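# Build an 8 cm rod train from three colours

## Task

Using three rods of three different colours (not the green one), lay them end to end in one straight line on the table so that together they match the green rod's 8 cm length. Colour gives length in cm: blue 1, magenta 2, grey 3, orange 4, lime 5, purple 6, red 7, green 8, pink 9, turquoise 10. Every rod in the line must rest flat on the table itself, each touching the next at its ends, with no bend or height step, and no second train may be built.

## Robot and tools

Robot: two arms, left_arm and right_arm, each ending in a five-finger hand (the left hand mirrors the right). The scene frame has its origin at table height midway between the nominal bases, +z up, +x out over the table, and left_arm on the +y side (arm names do not match image sides). Calibrated bases: left_arm at (+0.009, +0.360, 0) m, right_arm at (+0.011, -0.274, 0) m, each turned slightly about z. Each arm reports its hand pose, and takes its offsets, in its own base frame; fixed cameras and the table use the scene frame.

Hand point: a spot 0.15 m out from the wrist face and 0.05 m in front of the palm. Its +z runs along the straight fingers, +y out of the palm, +x across the palm away from the thumb on the right hand and toward the thumb on the left. Straight fingertips extend 0.06-0.07 m past it along +z and sit 0.06 m behind it along -y. A wrist bracket on the little-finger side can strike things. Arms follow loosely: expect 1-3 cm (sometimes 5 cm) sag, mostly downward, with no contact implied.

The 28-number row (all values in [-1, 1]), one list covering both arms in this order: left dx, dy, dz, rx, ry, rz; left grasp a, b, c, then 0, 0, 0; left force_limit, speed; then the same 14 for the right arm. The six pose numbers are an offset, not a pose: they are measured from that arm's Hand target at the start of the action or move, along that arm's base axes, with 1.0 = 0.6 m for dx/dy/dz or 180 degrees for rx/ry/rz (a single rotation vector, turning about the Hand target position). Every row of an action is counted from that same start, and sending an offset twice moves twice. All six zeros re-request the current Hand target. The controller limits each step's commanded rotation to 40 degrees away from the measured orientation.

Hand numbers: only three grasp numbers a, b, c are written, followed by exactly three zeros (else refused). a curls index and middle and bends the thumb; b curls ring and little; c swings the thumb in front of the palm. All zero is a fully open hand. Around (0.5-0.75, 0, 1) index and thumb tips meet near the hand point. force_limit maps -1..+1 to about 0..10 N fingertip force (15 N for thumb motors); speed rises from near zero at -1 to full at +0.48 and above. Use speed -0.94 or lower for gentle closing. To keep a hand unchanged, resend its last eight hand numbers (zeros if none yet). Results list six values per motor: hand_measured, hand_stopped_by (moving, target, force, stalled, fault) and hand_load_n; a grip lost shows as load falling near 0.

Tools:
- execute_actions(actions, cameras): actions is a list of actions, each up to 15 rows, one row per 1/30 s control step; a short action repeats its final row. Empty actions returns images.
- move(target, speed, blend, blocking, cameras): target is one 28-number row or up to 15 rows, each row an offset from the same starting Hand targets (not chained). speed in m/s, 0.002-4.3, default 0.25 (turns up to twice that in rad/s); blend in metres rounds corners; blocking=false returns early. Paths are straight, ignore obstacles, last 0.5-10 s. The result adds a "move:" line: done, off_target, moving, held or fault, plus limits (paced = pose clipped, held = steps withheld). done means within 10 mm and 2 degrees, says nothing about contact.
- wait(seconds 0-10): lets time run, arms keep their last command.
- stop: brakes a running move.
- zoom_image(camera, region [x0,y0,x1,y1] px, max 504x504) on cam_high, cam_low, cam_left_wrist or cam_right_wrist (896x504 images).
- show_instructions: shows the reference pages.
- finished_scene(scene=1): ends the scene, irreversible.

Results give each hand's end_effector_position (m) and end_effector_quat_wxyz in its base frame, Hand target (the next offset's origin), joint readings, torques, motor temperatures; MOTOR HOT appears at 85 °C and at 100 °C that arm drops for 30-60 s. A hand that rests short of its target needs the gap resent as an offset; to release a press, command back past the hand point.

Cautions: do not drop rods, release them moving, or let anything leave the table. Move slowly near contact; faster moves and targets set far past contact press harder. Avoid steering a hand close to its own base, avoid the two hands touching or squeezing each other, avoid large finger loads and long stretched holds that heat motors. Time keeps passing while you write. Loose rods may get nudged occasionally, so check the final line in images before finishing.

Each tool is called after "Request:" as name([rows], argument=value, ...), one row to a line, values as JSON.

Reference images:

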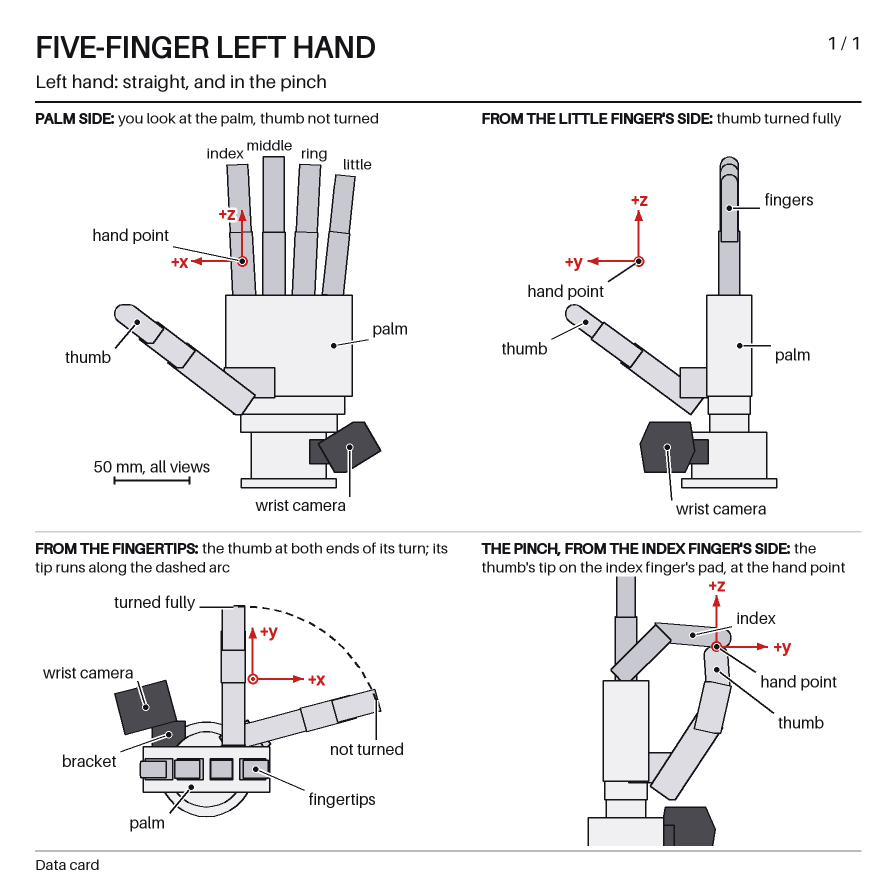

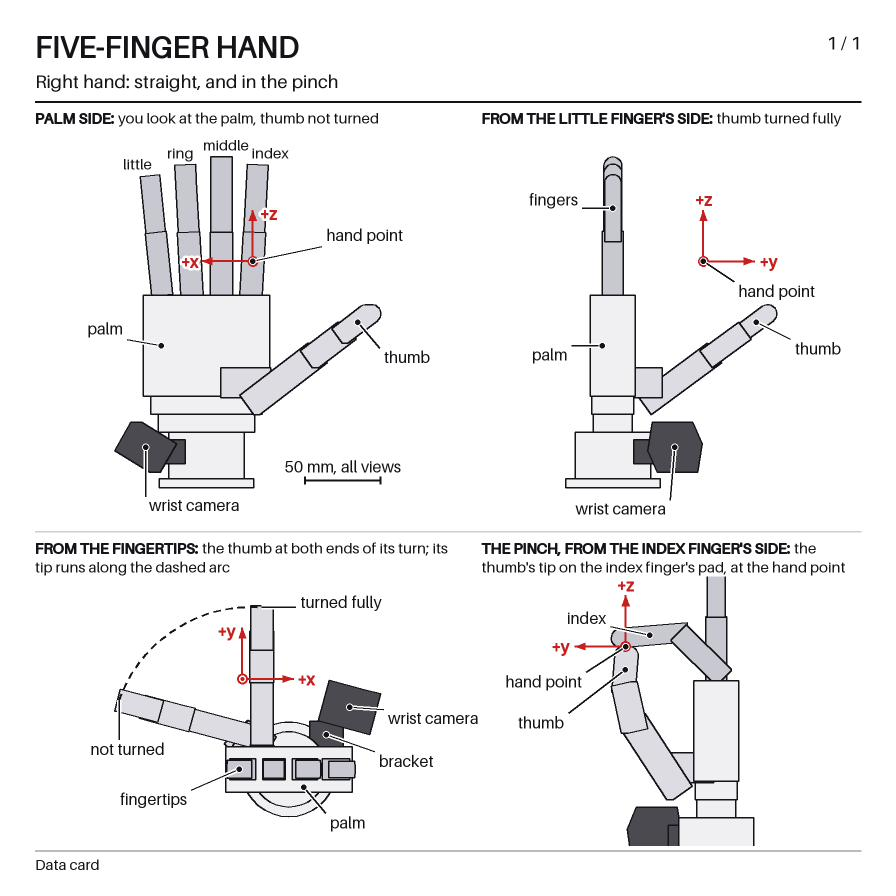

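## Session

Request:
execute_actions(actions=[])

Scene clock: 0.00 s.
left_arm: end_effector_position=(+0.2447, -0.4619, +0.3116) hand_measured=(-1.000, -1.000, -1.000, -1.000, -1.000, -1.000) hand_load_n=(+0.0, +0.0, +0.0, +0.0, +0.0, +0.0) hand_stopped_by=(target, target, target, target, target, target) hand_force_limit=0.00 hand_speed=-0.80 end_effector_quat_wxyz=(-0.039, -0.107, +0.939, -0.324) | right_arm: end_effector_position=(+0.3422, -0.1659, +0.2050) hand_measured=(-1.000, -1.000, -1.000, -1.000, -1.000, -1.000) hand_load_n=(+0.0, +0.0, +0.0, +0.5, +0.0, +0.0) hand_stopped_by=(target, target, target, target, target, target) hand_force_limit=0.00 hand_speed=-0.80 end_effector_quat_wxyz=(+0.270, +0.011, +0.920, +0.284)
Joint positions: left_arm=[-0.923 1.497 1.617 -1.135 0.385 0.31] | right_arm=[-0.941 1.456 1.055 -1.344 -0.791 0.581]
Joint velocities: within noise
Joint torques (N m): no reading
Motor temperatures (°C): left_arm=[34 35 31 27 27 27] | right_arm=[31 33 30 33 29 28]
Heat: left arm: hottest shoulder 35 °C; right arm: hottest shoulder 33 °C.
Hand target: left_arm +0.2480, -0.4663, +0.3220; -0.033, -0.104, +0.936, -0.334 | right_arm +0.3464, -0.1716, +0.2130; +0.277, +0.006, +0.921, +0.274

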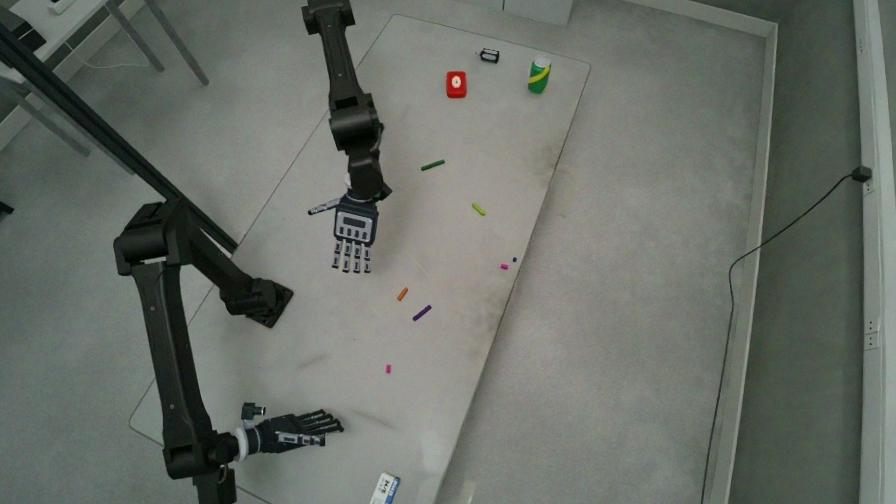

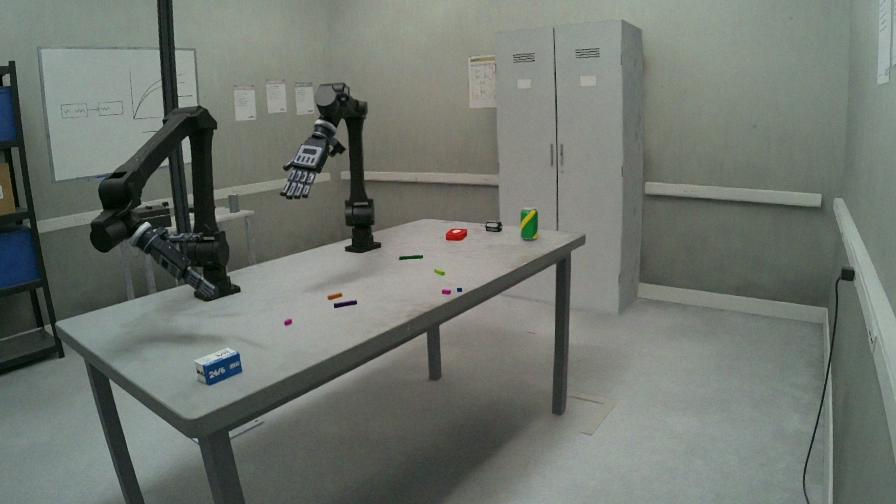

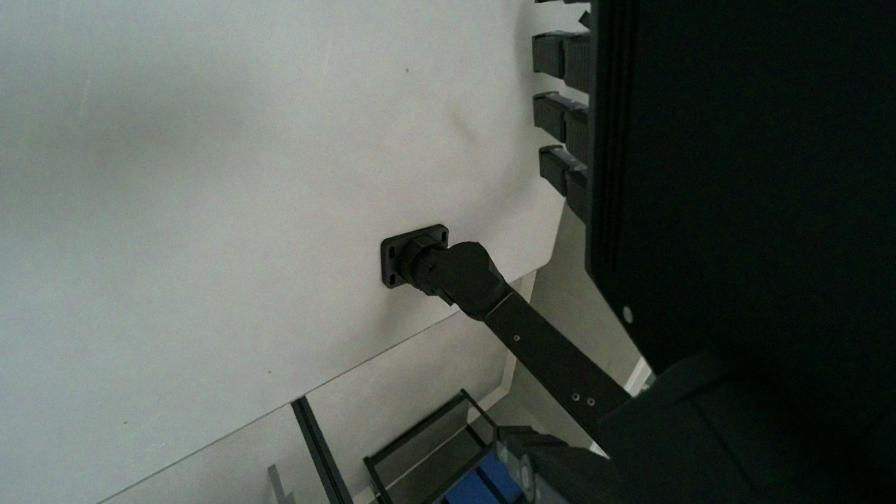

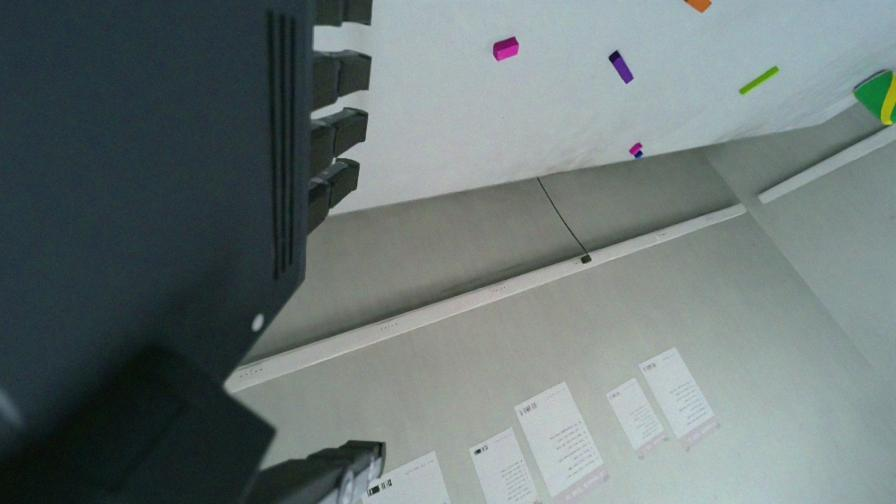

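Request:
zoom_image(camera="cam_high", region=[440, 190, 560, 290])

Request:
zoom_image(camera="cam_low", region=[380, 220, 560, 320])

Request:
zoom_image(camera="cam_high", region=[340, 130, 580, 390])

Scaled by 4.200 from the camera's 896x504 image, which has a finer 1280x720 frame.

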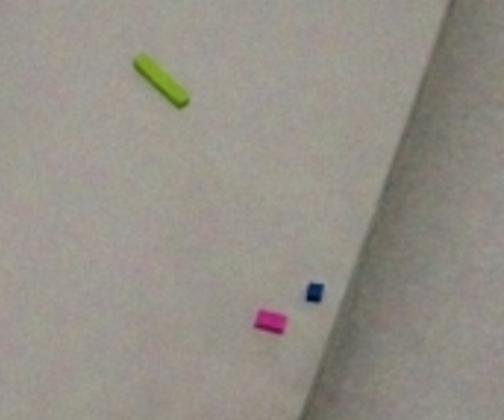

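Scaled by 2.800 from the camera's 896x504 image, which has a finer 1280x720 frame.

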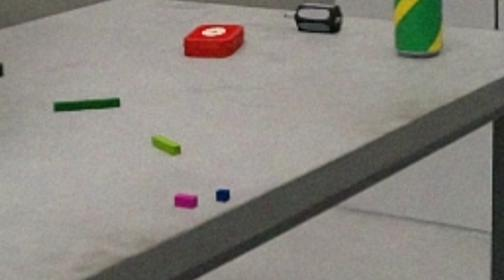

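Scaled by 1.938 from the camera's 896x504 image, which has a finer 1280x720 frame.

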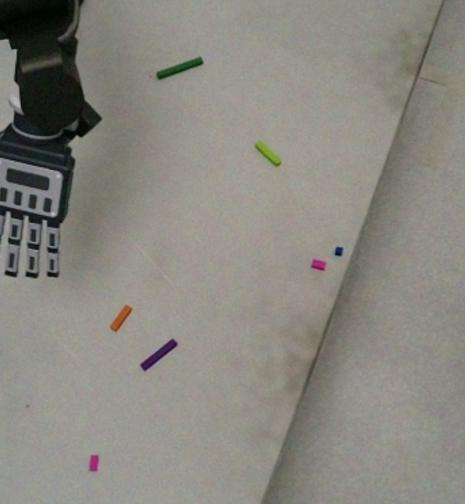

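Request:
zoom_image(camera="cam_low", region=[80, 90, 260, 310])

Request:
zoom_image(camera="cam_low", region=[270, 70, 400, 260])

Request:
zoom_image(camera="cam_high", region=[100, 380, 360, 504])

Scaled by 2.291 from the camera's 896x504 image, which has a finer 1280x720 frame.

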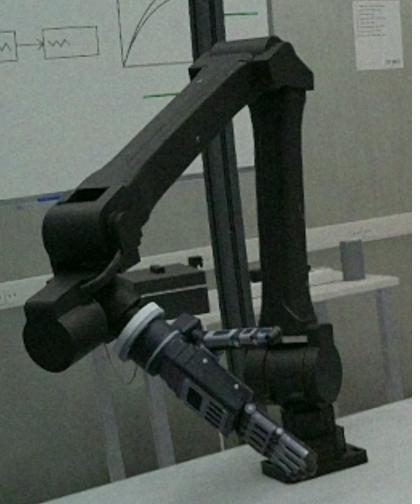

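Scaled by 2.653 from the camera's 896x504 image, which has a finer 1280x720 frame.

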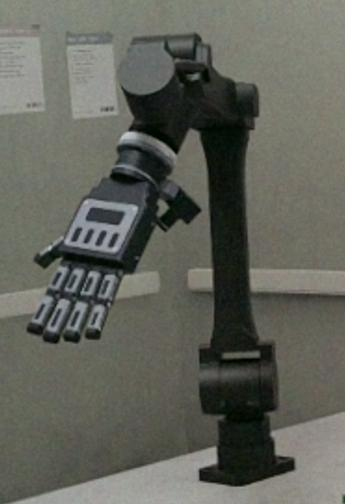

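Scaled by 1.938 from the camera's 896x504 image, which has a finer 1280x720 frame.

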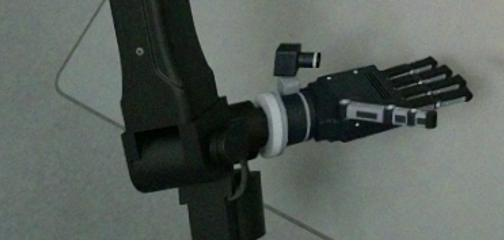

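Request:
move(target=[0.387, 0.41, -0.287, -0.0254, -0.0744, 0.308, 0,0,0,0,0,0, 0, -0.8, 0,0,0,0,0,0, 0,0,0,0,0,0, 0, -0.8], speed=0.25, cameras=["all"])

Scene clock: 180.63 s.
left_arm: end_effector_position=(+0.4747, -0.2182, +0.1471) hand_measured=(-1.000, -1.000, -1.000, -1.000, -1.000, -1.000) hand_load_n=(+0.0, +0.0, +0.0, +0.0, +0.0, +0.0) hand_stopped_by=(target, target, target, target, target, target) hand_force_limit=0.00 hand_speed=-0.80 end_effector_quat_wxyz=(+0.223, -0.485, +0.770, -0.349) | right_arm: end_effector_position=(+0.3422, -0.1659, +0.2050) hand_measured=(-1.000, -1.000, -1.000, -1.000, -1.000, -1.000) hand_load_n=(+0.0, +0.0, +0.0, +0.0, +0.0, +0.5) hand_stopped_by=(target, target, target, target, target, target) hand_force_limit=0.00 hand_speed=-0.80 end_effector_quat_wxyz=(+0.270, +0.011, +0.920, +0.284)
Joint positions: left_arm=[-0.354 1.358 0.966 -0.326 0.066 0.062] | right_arm=[-0.941 1.456 1.055 -1.344 -0.791 0.581]
Joint torques (N m): left_arm=[0.67 -8.06 8.8 2.17 -0.05 0.09] | right_arm=[0.73 -10.64 10.29 0.2 -0.5 0.01]
Motor temperatures (°C): left_arm=[33 39 44 27 27 27] | right_arm=[30 35 49 32 30 28]
Heat: left arm: hottest elbow 44 °C; right arm: hottest elbow 49 °C.
Hand target: left_arm +0.4802, -0.2202, +0.1499; +0.227, -0.487, +0.765, -0.356 | right_arm +0.3464, -0.1716, +0.2130; +0.277, +0.006, +0.921, +0.274
Off the commanded pose: left_arm 0.006 m, 1 deg | right_arm 0.011 m, 2 deg.
move: off_target (right_arm)
camera_calibration:
cam_left_wrist: T_world_to_cam=[[0.473752, -0.448675, 0.757793, -0.441222], [-0.828084, -0.519818, 0.209921, 0.243826], [0.299728, -0.726966, -0.617805, -0.0959476], [0, 0, 0, 1]] pos_world=[0.439696, -0.140971, 0.223894]

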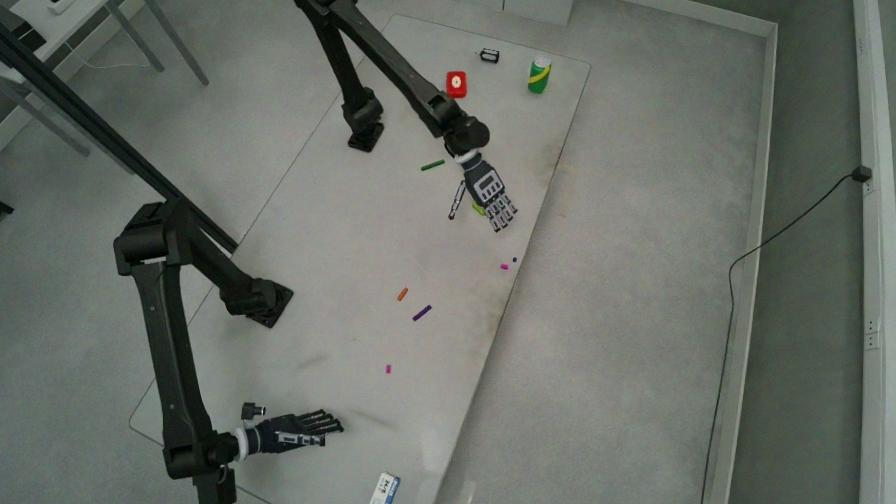

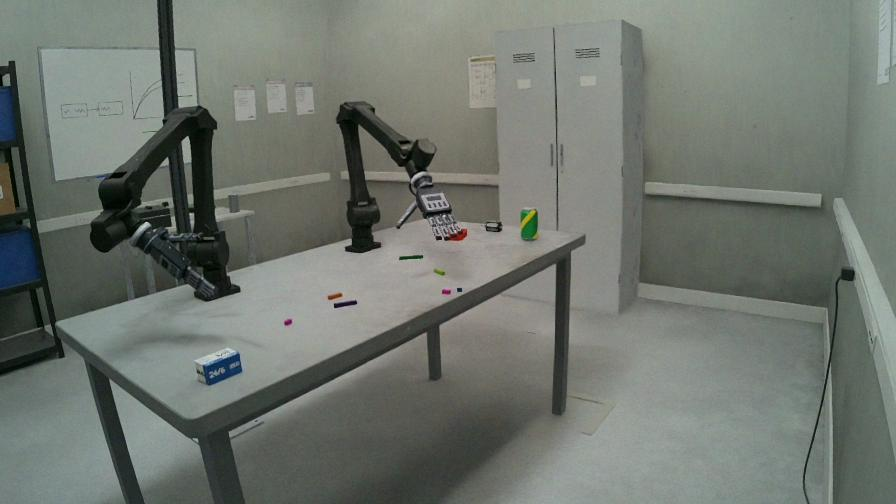

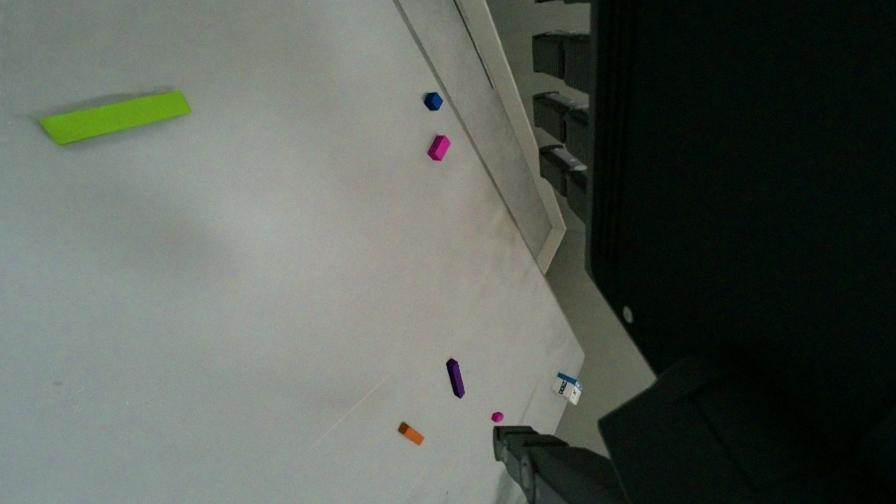

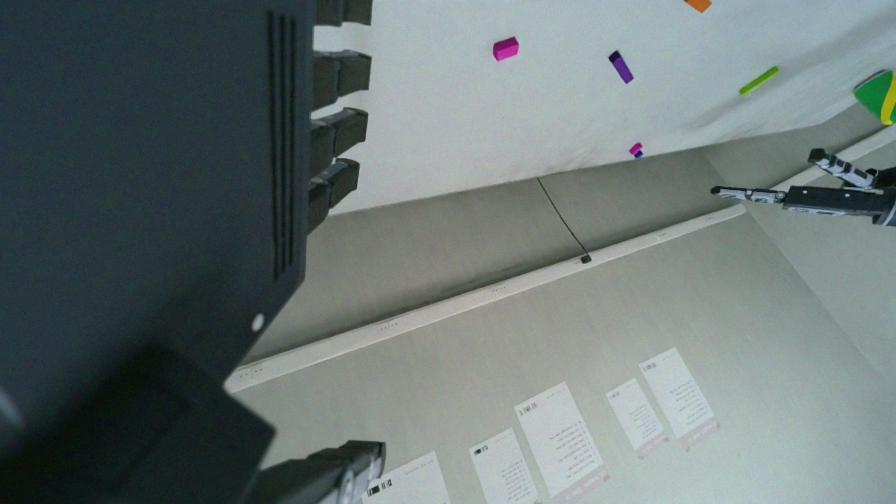

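Request:
move(target=[0.133, -0.07, -0.083, -0.0235, -0.0504, 0, 0.38,0,0,0,0,0, 0, -0.4, 0,0,0,0,0,0, 0,0,0,0,0,0, 0, -0.8], speed=0.2, cameras=["cam_high", "cam_low", "cam_left_wrist"])

Scene clock: 205.80 s.
left_arm: end_effector_position=(+0.5458, -0.2521, +0.0798) hand_measured=(-1.000, -0.716, -0.240, -0.240, -0.944, -1.000) hand_load_n=(+0.0, +0.0, +0.0, +0.0, -0.5, +0.0) hand_stopped_by=(target, target, target, target, target, target) hand_force_limit=0.00 hand_speed=-0.40 end_effector_quat_wxyz=(+0.257, -0.472, +0.741, -0.402) | right_arm: end_effector_position=(+0.3422, -0.1659, +0.2050) hand_measured=(-1.000, -1.000, -1.000, -1.000, -1.000, -1.000) hand_load_n=(+0.0, +0.0, +0.0, +0.0, +0.0, +0.0) hand_stopped_by=(target, target, target, target, target, target) hand_force_limit=0.00 hand_speed=-0.80 end_effector_quat_wxyz=(+0.270, +0.011, +0.920, +0.284)
Joint positions: left_arm=[-0.366 1.611 0.966 0.068 0.059 0.04] | right_arm=[-0.941 1.456 1.055 -1.344 -0.791 0.581]
Joint torques (N m): left_arm=[-0.03 -11.22 10.03 2.24 -0.11 0.07] | right_arm=[0.73 -10.64 10.3 0.23 -0.5 0.01]
Heat: left arm: hottest elbow 43 °C; right arm: hottest elbow 49 °C.
Hand target: left_arm +0.5600, -0.2623, +0.1002; +0.269, -0.465, +0.731, -0.421 | right_arm +0.3464, -0.1716, +0.2130; +0.277, +0.006, +0.921, +0.274
Off the commanded pose: left_arm 0.027 m, 3 deg | right_arm 0.011 m, 2 deg.
move: off_target (left_arm, right_arm)
camera_calibration:
cam_left_wrist: T_world_to_cam=[[0.375616, -0.396162, 0.837835, -0.378682], [-0.846362, -0.514968, 0.135941, 0.31633], [0.377604, -0.760173, -0.528727, -0.241527], [0, 0, 0, 1]] pos_world=[0.50117, -0.170722, 0.146569]
Images, in order (width x height): cam_high 896x504, cam_low 896x504, cam_left_wrist 896x504.

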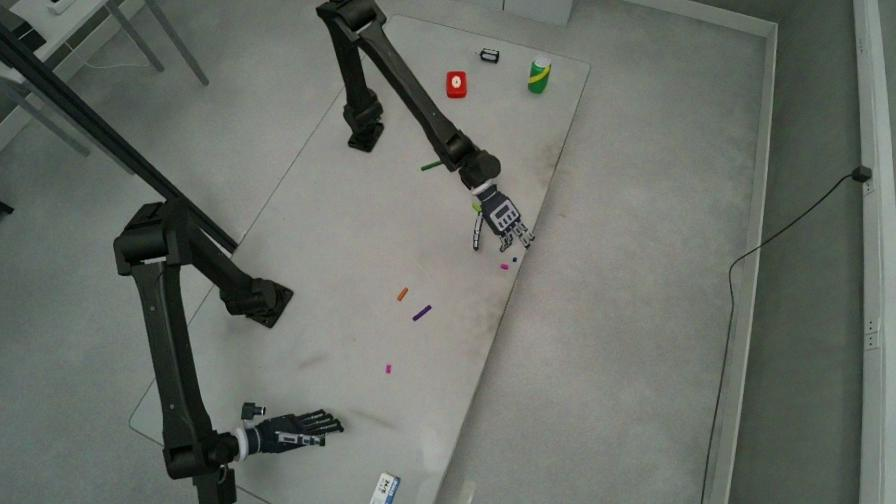

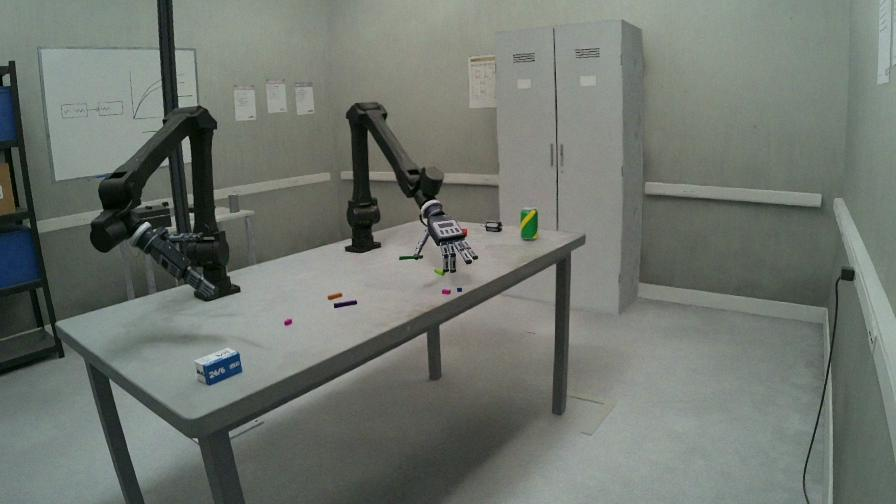

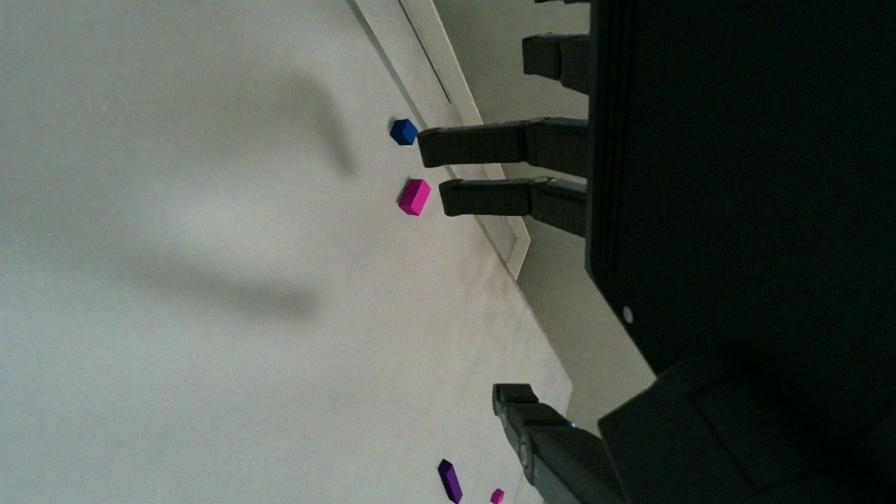

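Request:
zoom_image(camera="cam_left_wrist", region=[360, 90, 500, 230])

Request:
zoom_image(camera="cam_low", region=[400, 180, 500, 310])

Scaled by 3.600 from the camera's 896x504 image, which has a finer 1280x720 frame.

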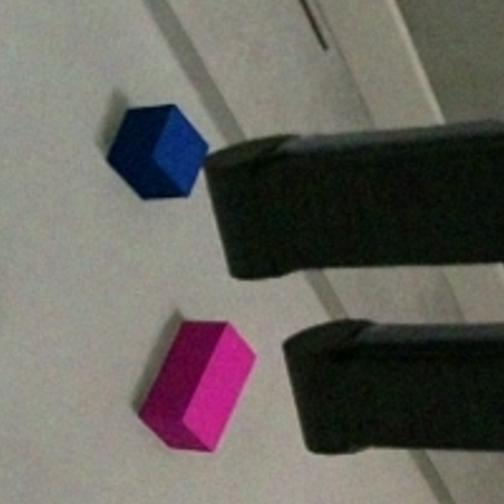

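Scaled by 3.877 from the camera's 896x504 image, which has a finer 1280x720 frame.

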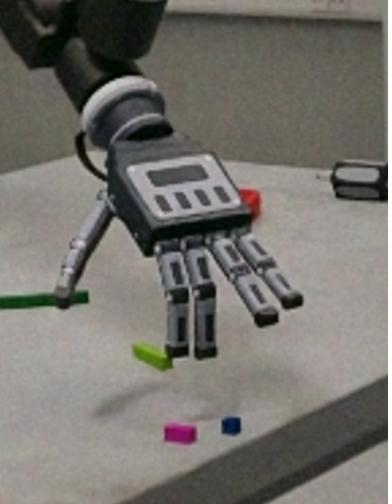

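Request:
move(target=[0.1178, -0.0153, -0.0163, 0, 0, 0, 0.38,0,0,0,0,0, 0, -0.4, 0,0,0,0,0,0, 0,0,0,0,0,0, 0, -0.8], speed=0.15, cameras=["cam_low", "cam_left_wrist"])

Scene clock: 235.03 s.
left_arm: end_effector_position=(+0.6158, -0.2696, +0.0769) hand_measured=(-1.000, -0.716, -0.240, -0.240, -0.944, -1.000) hand_load_n=(-0.5, +0.0, -0.5, +0.0, -0.5, +0.0) hand_stopped_by=(target, target, target, target, target, target) hand_force_limit=0.00 hand_speed=-0.40 end_effector_quat_wxyz=(+0.262, -0.470, +0.734, -0.415) | right_arm: end_effector_position=(+0.3422, -0.1659, +0.2050) hand_measured=(-1.000, -1.000, -1.000, -1.000, -1.000, -1.000) hand_load_n=(+0.0, +0.0, +0.0, +0.0, +0.0, +0.0) hand_stopped_by=(target, target, target, target, target, target) hand_force_limit=0.00 hand_speed=-0.80 end_effector_quat_wxyz=(+0.270, +0.011, +0.920, +0.284)
Joint positions: left_arm=[-0.347 1.772 1.157 0.067 0.077 0.04] | right_arm=[-0.941 1.456 1.055 -1.344 -0.791 0.581]
Joint torques (N m): left_arm=[1.03 -12.51 10.92 1.13 0.24 0.24] | right_arm=[0.62 -10.64 10.28 0.21 -0.51 0.02]
Heat: left arm: hottest elbow 44 °C; right arm: hottest elbow 50 °C.
Hand target: left_arm +0.6306, -0.2714, +0.0902; +0.268, -0.465, +0.731, -0.421 | right_arm +0.3464, -0.1716, +0.2130; +0.277, +0.006, +0.921, +0.274
Off the commanded pose: left_arm 0.020 m, 1 deg | right_arm 0.011 m, 2 deg.
move: off_target (left_arm, right_arm)
camera_calibration:
cam_left_wrist: T_world_to_cam=[[0.356773, -0.378465, 0.854094, -0.394339], [-0.84804, -0.514691, 0.126175, 0.368785], [0.391842, -0.769323, -0.504581, -0.295815], [0, 0, 0, 1]] pos_world=[0.569347, -0.18701, 0.141008]
Images, in order (width x height): cam_low 896x504, cam_left_wrist 896x504.

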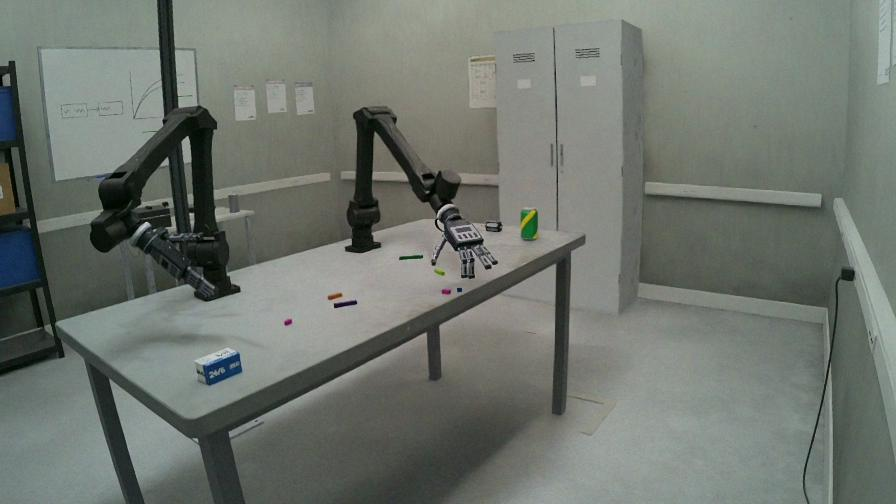

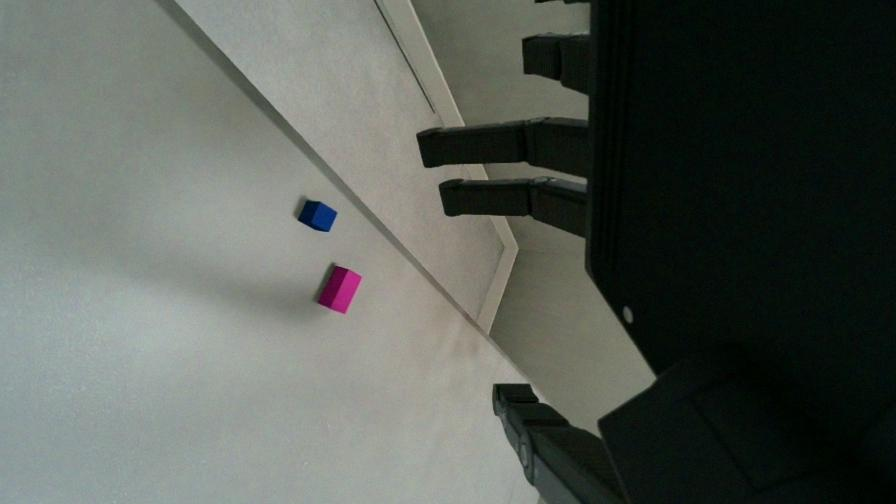

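Request:
move(target=[-0.0047, 0.0143, -0.0615, 0, 0, 0, 0.38,0,0,0,0,0, 0, -0.4, 0,0,0,0,0,0, 0,0,0,0,0,0, 0, -0.8], speed=0.08, cameras=["cam_low", "cam_left_wrist"])

Scene clock: 246.83 s.
left_arm: end_effector_position=(+0.6224, -0.2662, +0.0555) hand_measured=(-1.000, -0.716, -0.240, -0.240, -0.944, -1.000) hand_load_n=(-0.5, +0.0, +0.0, +0.0, +0.0, +0.0) hand_stopped_by=(target, target, target, target, target, target) hand_force_limit=0.00 hand_speed=-0.40 end_effector_quat_wxyz=(+0.264, -0.468, +0.732, -0.419) | right_arm: end_effector_position=(+0.3422, -0.1659, +0.2050) hand_measured=(-1.000, -1.000, -1.000, -1.000, -1.000, -1.000) hand_load_n=(+0.0, -0.5, +0.0, +0.0, +0.0, +0.0) hand_stopped_by=(target, target, target, target, target, target) hand_force_limit=0.00 hand_speed=-0.80 end_effector_quat_wxyz=(+0.270, +0.011, +0.920, +0.284)
Joint positions: left_arm=[-0.337 1.817 1.147 0.132 0.089 0.046] | right_arm=[-0.941 1.456 1.055 -1.344 -0.791 0.581]
Joint torques (N m): left_arm=[1.03 -12.92 7.69 2.4 0.24 0.27] | right_arm=[0.67 -10.64 10.28 0.21 -0.5 0.02]
Heat: left arm: hottest elbow 44 °C; right arm: hottest elbow 50 °C.
Hand target: left_arm +0.6279, -0.2629, +0.0535; +0.269, -0.465, +0.731, -0.421 | right_arm +0.3464, -0.1716, +0.2130; +0.277, +0.006, +0.921, +0.274
Off the commanded pose: left_arm 0.007 m, 1 deg | right_arm 0.011 m, 2 deg.
move: off_target (right_arm)
camera_calibration:
cam_left_wrist: T_world_to_cam=[[0.347756, -0.375767, 0.858991, -0.37107], [-0.850245, -0.512524, 0.120011, 0.381149], [0.395157, -0.772087, -0.497727, -0.309832], [0, 0, 0, 1]] pos_world=[0.575545, -0.183305, 0.118792]
Images, in order (width x height): cam_low 896x504, cam_left_wrist 896x504.

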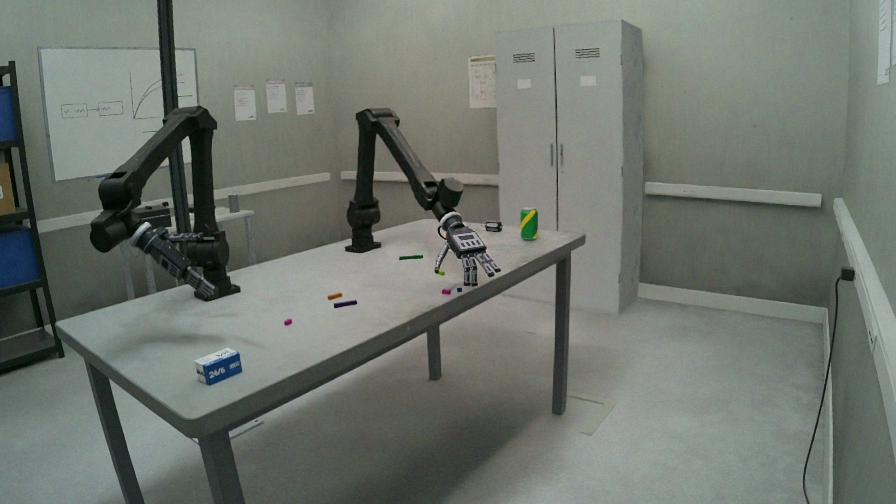

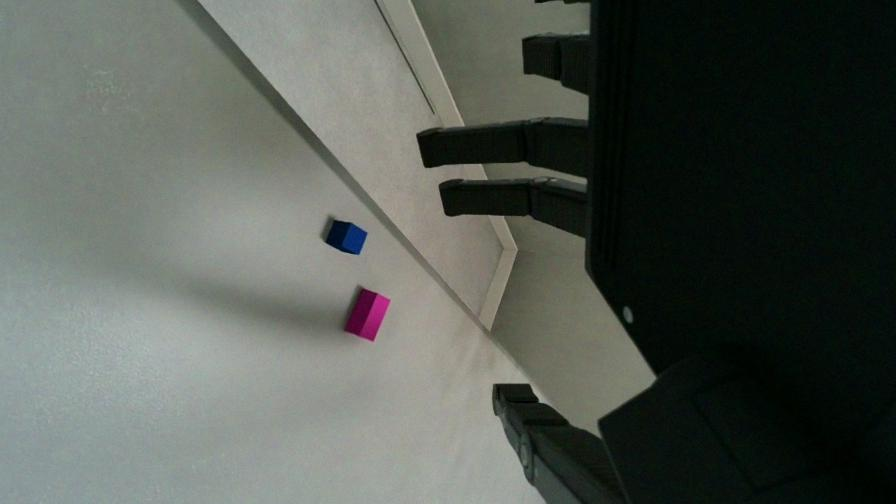

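Request:
zoom_image(camera="cam_left_wrist", region=[300, 190, 460, 350])

Request:
zoom_image(camera="cam_low", region=[420, 200, 520, 320])

Scaled by 3.150 from the camera's 896x504 image, which has a finer 1280x720 frame.

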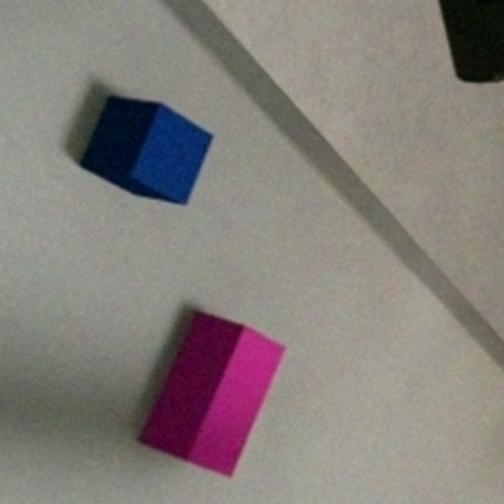

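Scaled by 4.200 from the camera's 896x504 image, which has a finer 1280x720 frame.

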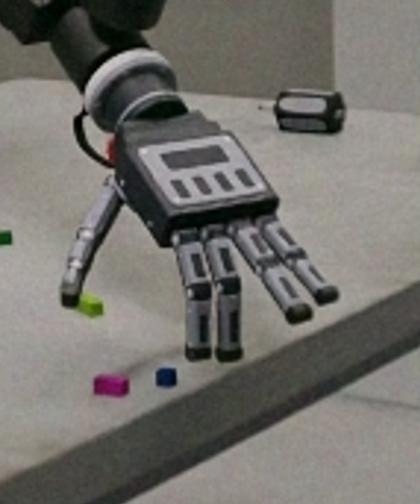

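Request:
move(target=[-0.0212, 0.01, -0.03, 0, 0, 0, 0.38,0,0,0,0,0, 0, -0.4, 0,0,0,0,0,0, 0,0,0,0,0,0, 0, -0.8], speed=0.05, cameras=["cam_low", "cam_left_wrist"])

Request:
zoom_image(camera="cam_low", region=[420, 200, 520, 320])

Request:
zoom_image(camera="cam_left_wrist", region=[300, 150, 520, 370])

Scene clock: 265.83 s.
left_arm: end_effector_position=(+0.6102, -0.2607, +0.0395) hand_measured=(-1.000, -0.716, -0.240, -0.240, -0.944, -1.000) hand_load_n=(-0.5, -0.5, +0.0, +0.0, +0.0, +0.0) hand_stopped_by=(target, target, target, target, target, target) hand_force_limit=0.00 hand_speed=-0.40 end_effector_quat_wxyz=(+0.264, -0.467, +0.732, -0.420) | right_arm: end_effector_position=(+0.3422, -0.1659, +0.2050) hand_measured=(-1.000, -1.000, -1.000, -1.000, -1.000, -1.000) hand_load_n=(+0.0, -0.5, +0.0, +0.0, +0.0, +0.0) hand_stopped_by=(target, target, target, target, target, target) hand_force_limit=0.00 hand_speed=-0.80 end_effector_quat_wxyz=(+0.270, +0.011, +0.920, +0.284)
Joint positions: left_arm=[-0.334 1.817 1.09 0.192 0.091 0.047] | right_arm=[-0.941 1.456 1.055 -1.344 -0.791 0.581]
Joint torques (N m): left_arm=[1.44 -12.28 7.31 2.33 0.25 0.25] | right_arm=[0.67 -10.64 10.29 0.21 -0.5 0]
Heat: left arm: hottest elbow 43 °C; right arm: hottest elbow 51 °C.
Hand target: left_arm +0.6152, -0.2566, +0.0354; +0.269, -0.465, +0.731, -0.421 | right_arm +0.3464, -0.1716, +0.2130; +0.277, +0.006, +0.921, +0.274
Off the commanded pose: left_arm 0.007 m, 1 deg | right_arm 0.011 m, 2 deg.
move: off_target (right_arm)
camera_calibration:
cam_left_wrist: T_world_to_cam=[[0.344589, -0.374948, 0.860623, -0.349005], [-0.851028, -0.511736, 0.117799, 0.376314], [0.396244, -0.773007, -0.49543, -0.309724], [0, 0, 0, 1]] pos_world=[0.563244, -0.177704, 0.102586]
Images, in order (width x height): cam_low 896x504, cam_left_wrist 896x504.

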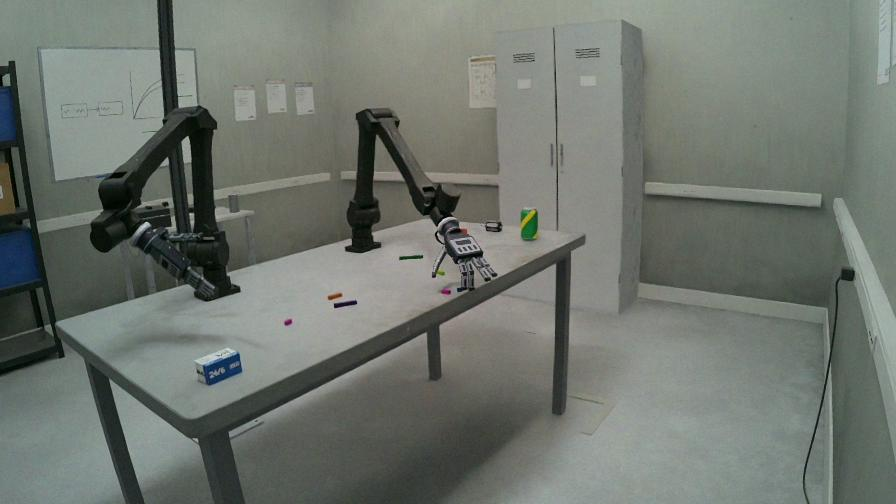

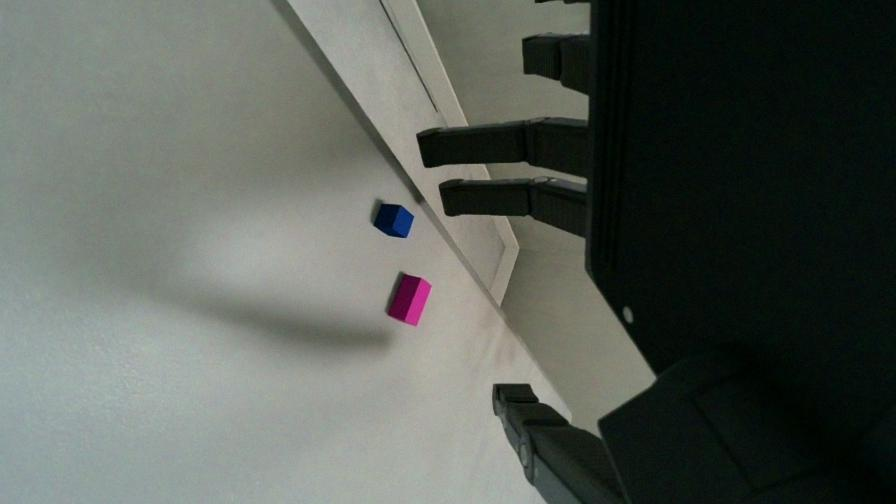

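Scaled by 4.200 from the camera's 896x504 image, which has a finer 1280x720 frame.

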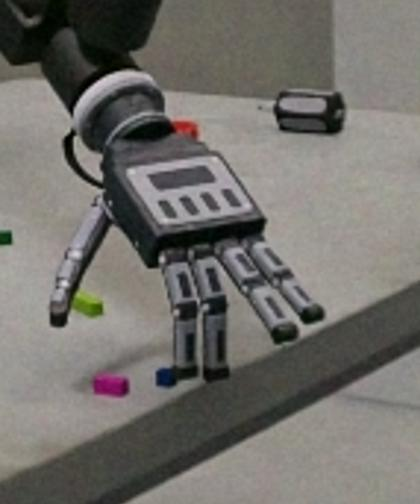

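Scaled by 2.291 from the camera's 896x504 image, which has a finer 1280x720 frame.

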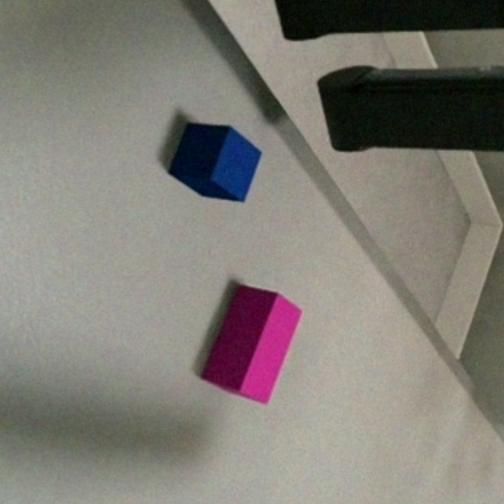

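Request:
move(target=[0, 0, -0.0167, 0, 0, 0, 0.38,0,0,0,0,0, 0, -0.4, 0,0,0,0,0,0, 0,0,0,0,0,0, 0, -0.8], speed=0.04, cameras=["cam_low", "cam_left_wrist"])

Request:
zoom_image(camera="cam_low", region=[430, 250, 490, 310])

Request:
zoom_image(camera="cam_left_wrist", region=[340, 120, 520, 300])

Scene clock: 272.33 s.
left_arm: end_effector_position=(+0.6107, -0.2609, +0.0296) hand_measured=(-1.000, -0.716, -0.240, -0.240, -0.944, -1.000) hand_load_n=(+0.0, +0.0, +0.0, +0.0, +0.0, +0.0) hand_stopped_by=(target, target, target, target, target, target) hand_force_limit=0.00 hand_speed=-0.40 end_effector_quat_wxyz=(+0.265, -0.467, +0.732, -0.420) | right_arm: end_effector_position=(+0.3422, -0.1659, +0.2050) hand_measured=(-1.000, -1.000, -1.000, -1.000, -1.000, -1.000) hand_load_n=(+0.0, +0.0, +0.0, +0.0, +0.0, +0.0) hand_stopped_by=(target, target, target, target, target, target) hand_force_limit=0.00 hand_speed=-0.80 end_effector_quat_wxyz=(+0.270, +0.011, +0.920, +0.284)
Joint positions: left_arm=[-0.334 1.836 1.085 0.217 0.091 0.047] | right_arm=[-0.941 1.456 1.055 -1.344 -0.791 0.581]
Joint torques (N m): left_arm=[1.03 -12.22 7.2 2.14 0.22 0.26] | right_arm=[0.67 -10.7 10.28 0.24 -0.5 0.01]
Heat: left arm: hottest elbow 43 °C; right arm: hottest elbow 51 °C.
Hand target: left_arm +0.6152, -0.2566, +0.0253; +0.269, -0.465, +0.731, -0.421 | right_arm +0.3464, -0.1716, +0.2130; +0.277, +0.006, +0.921, +0.274
Off the commanded pose: left_arm 0.007 m, 1 deg | right_arm 0.011 m, 2 deg.
move: off_target (right_arm)
camera_calibration:
cam_left_wrist: T_world_to_cam=[[0.344227, -0.374883, 0.860796, -0.340498], [-0.851093, -0.511697, 0.117499, 0.37779], [0.396419, -0.773064, -0.495201, -0.315072], [0, 0, 0, 1]] pos_world=[0.563644, -0.177904, 0.0926858]
Images, in order (width x height): cam_low 896x504, cam_left_wrist 896x504.

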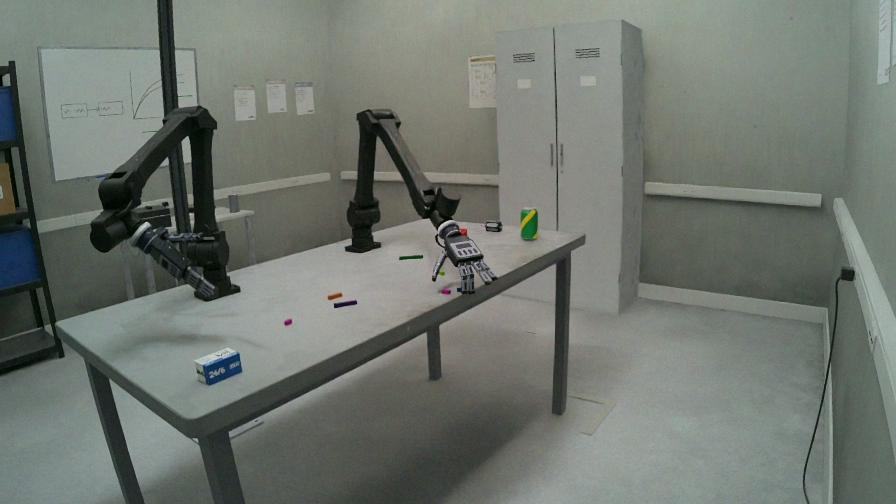

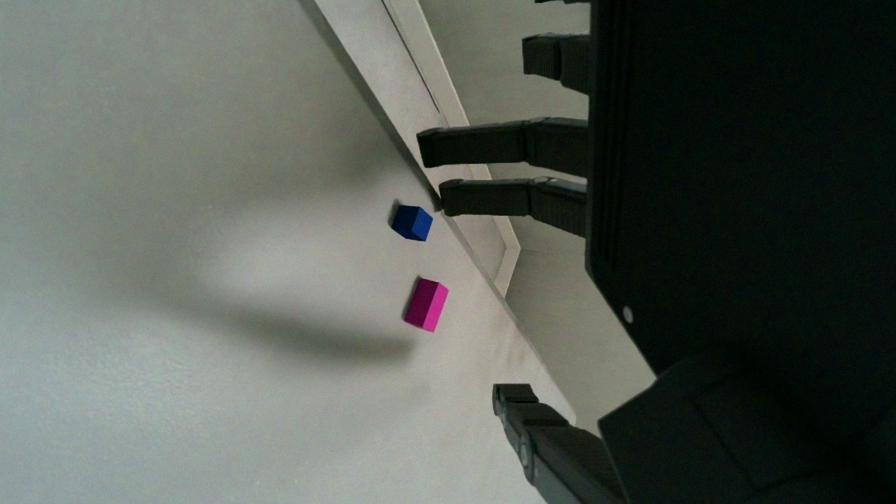

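Scaled by 8.400 from the camera's 896x504 image, which has a finer 1280x720 frame.

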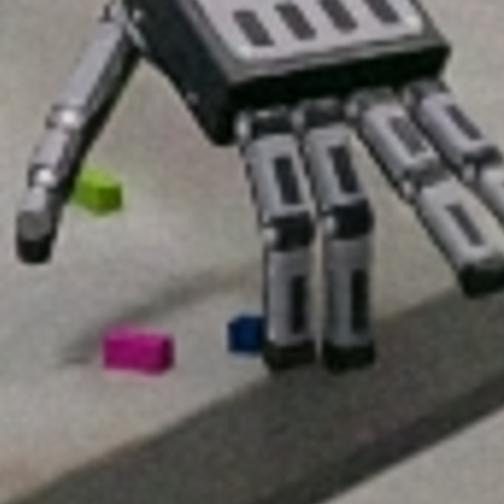

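Scaled by 2.800 from the camera's 896x504 image, which has a finer 1280x720 frame.

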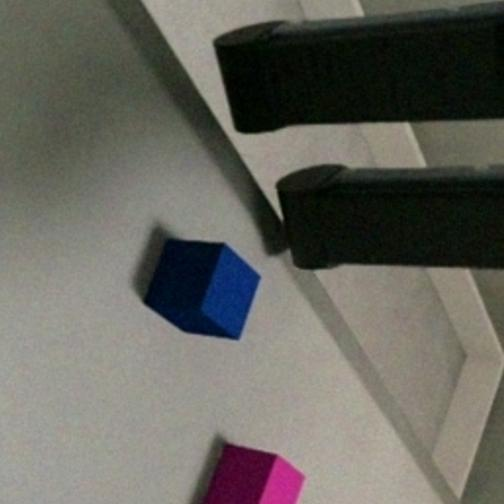

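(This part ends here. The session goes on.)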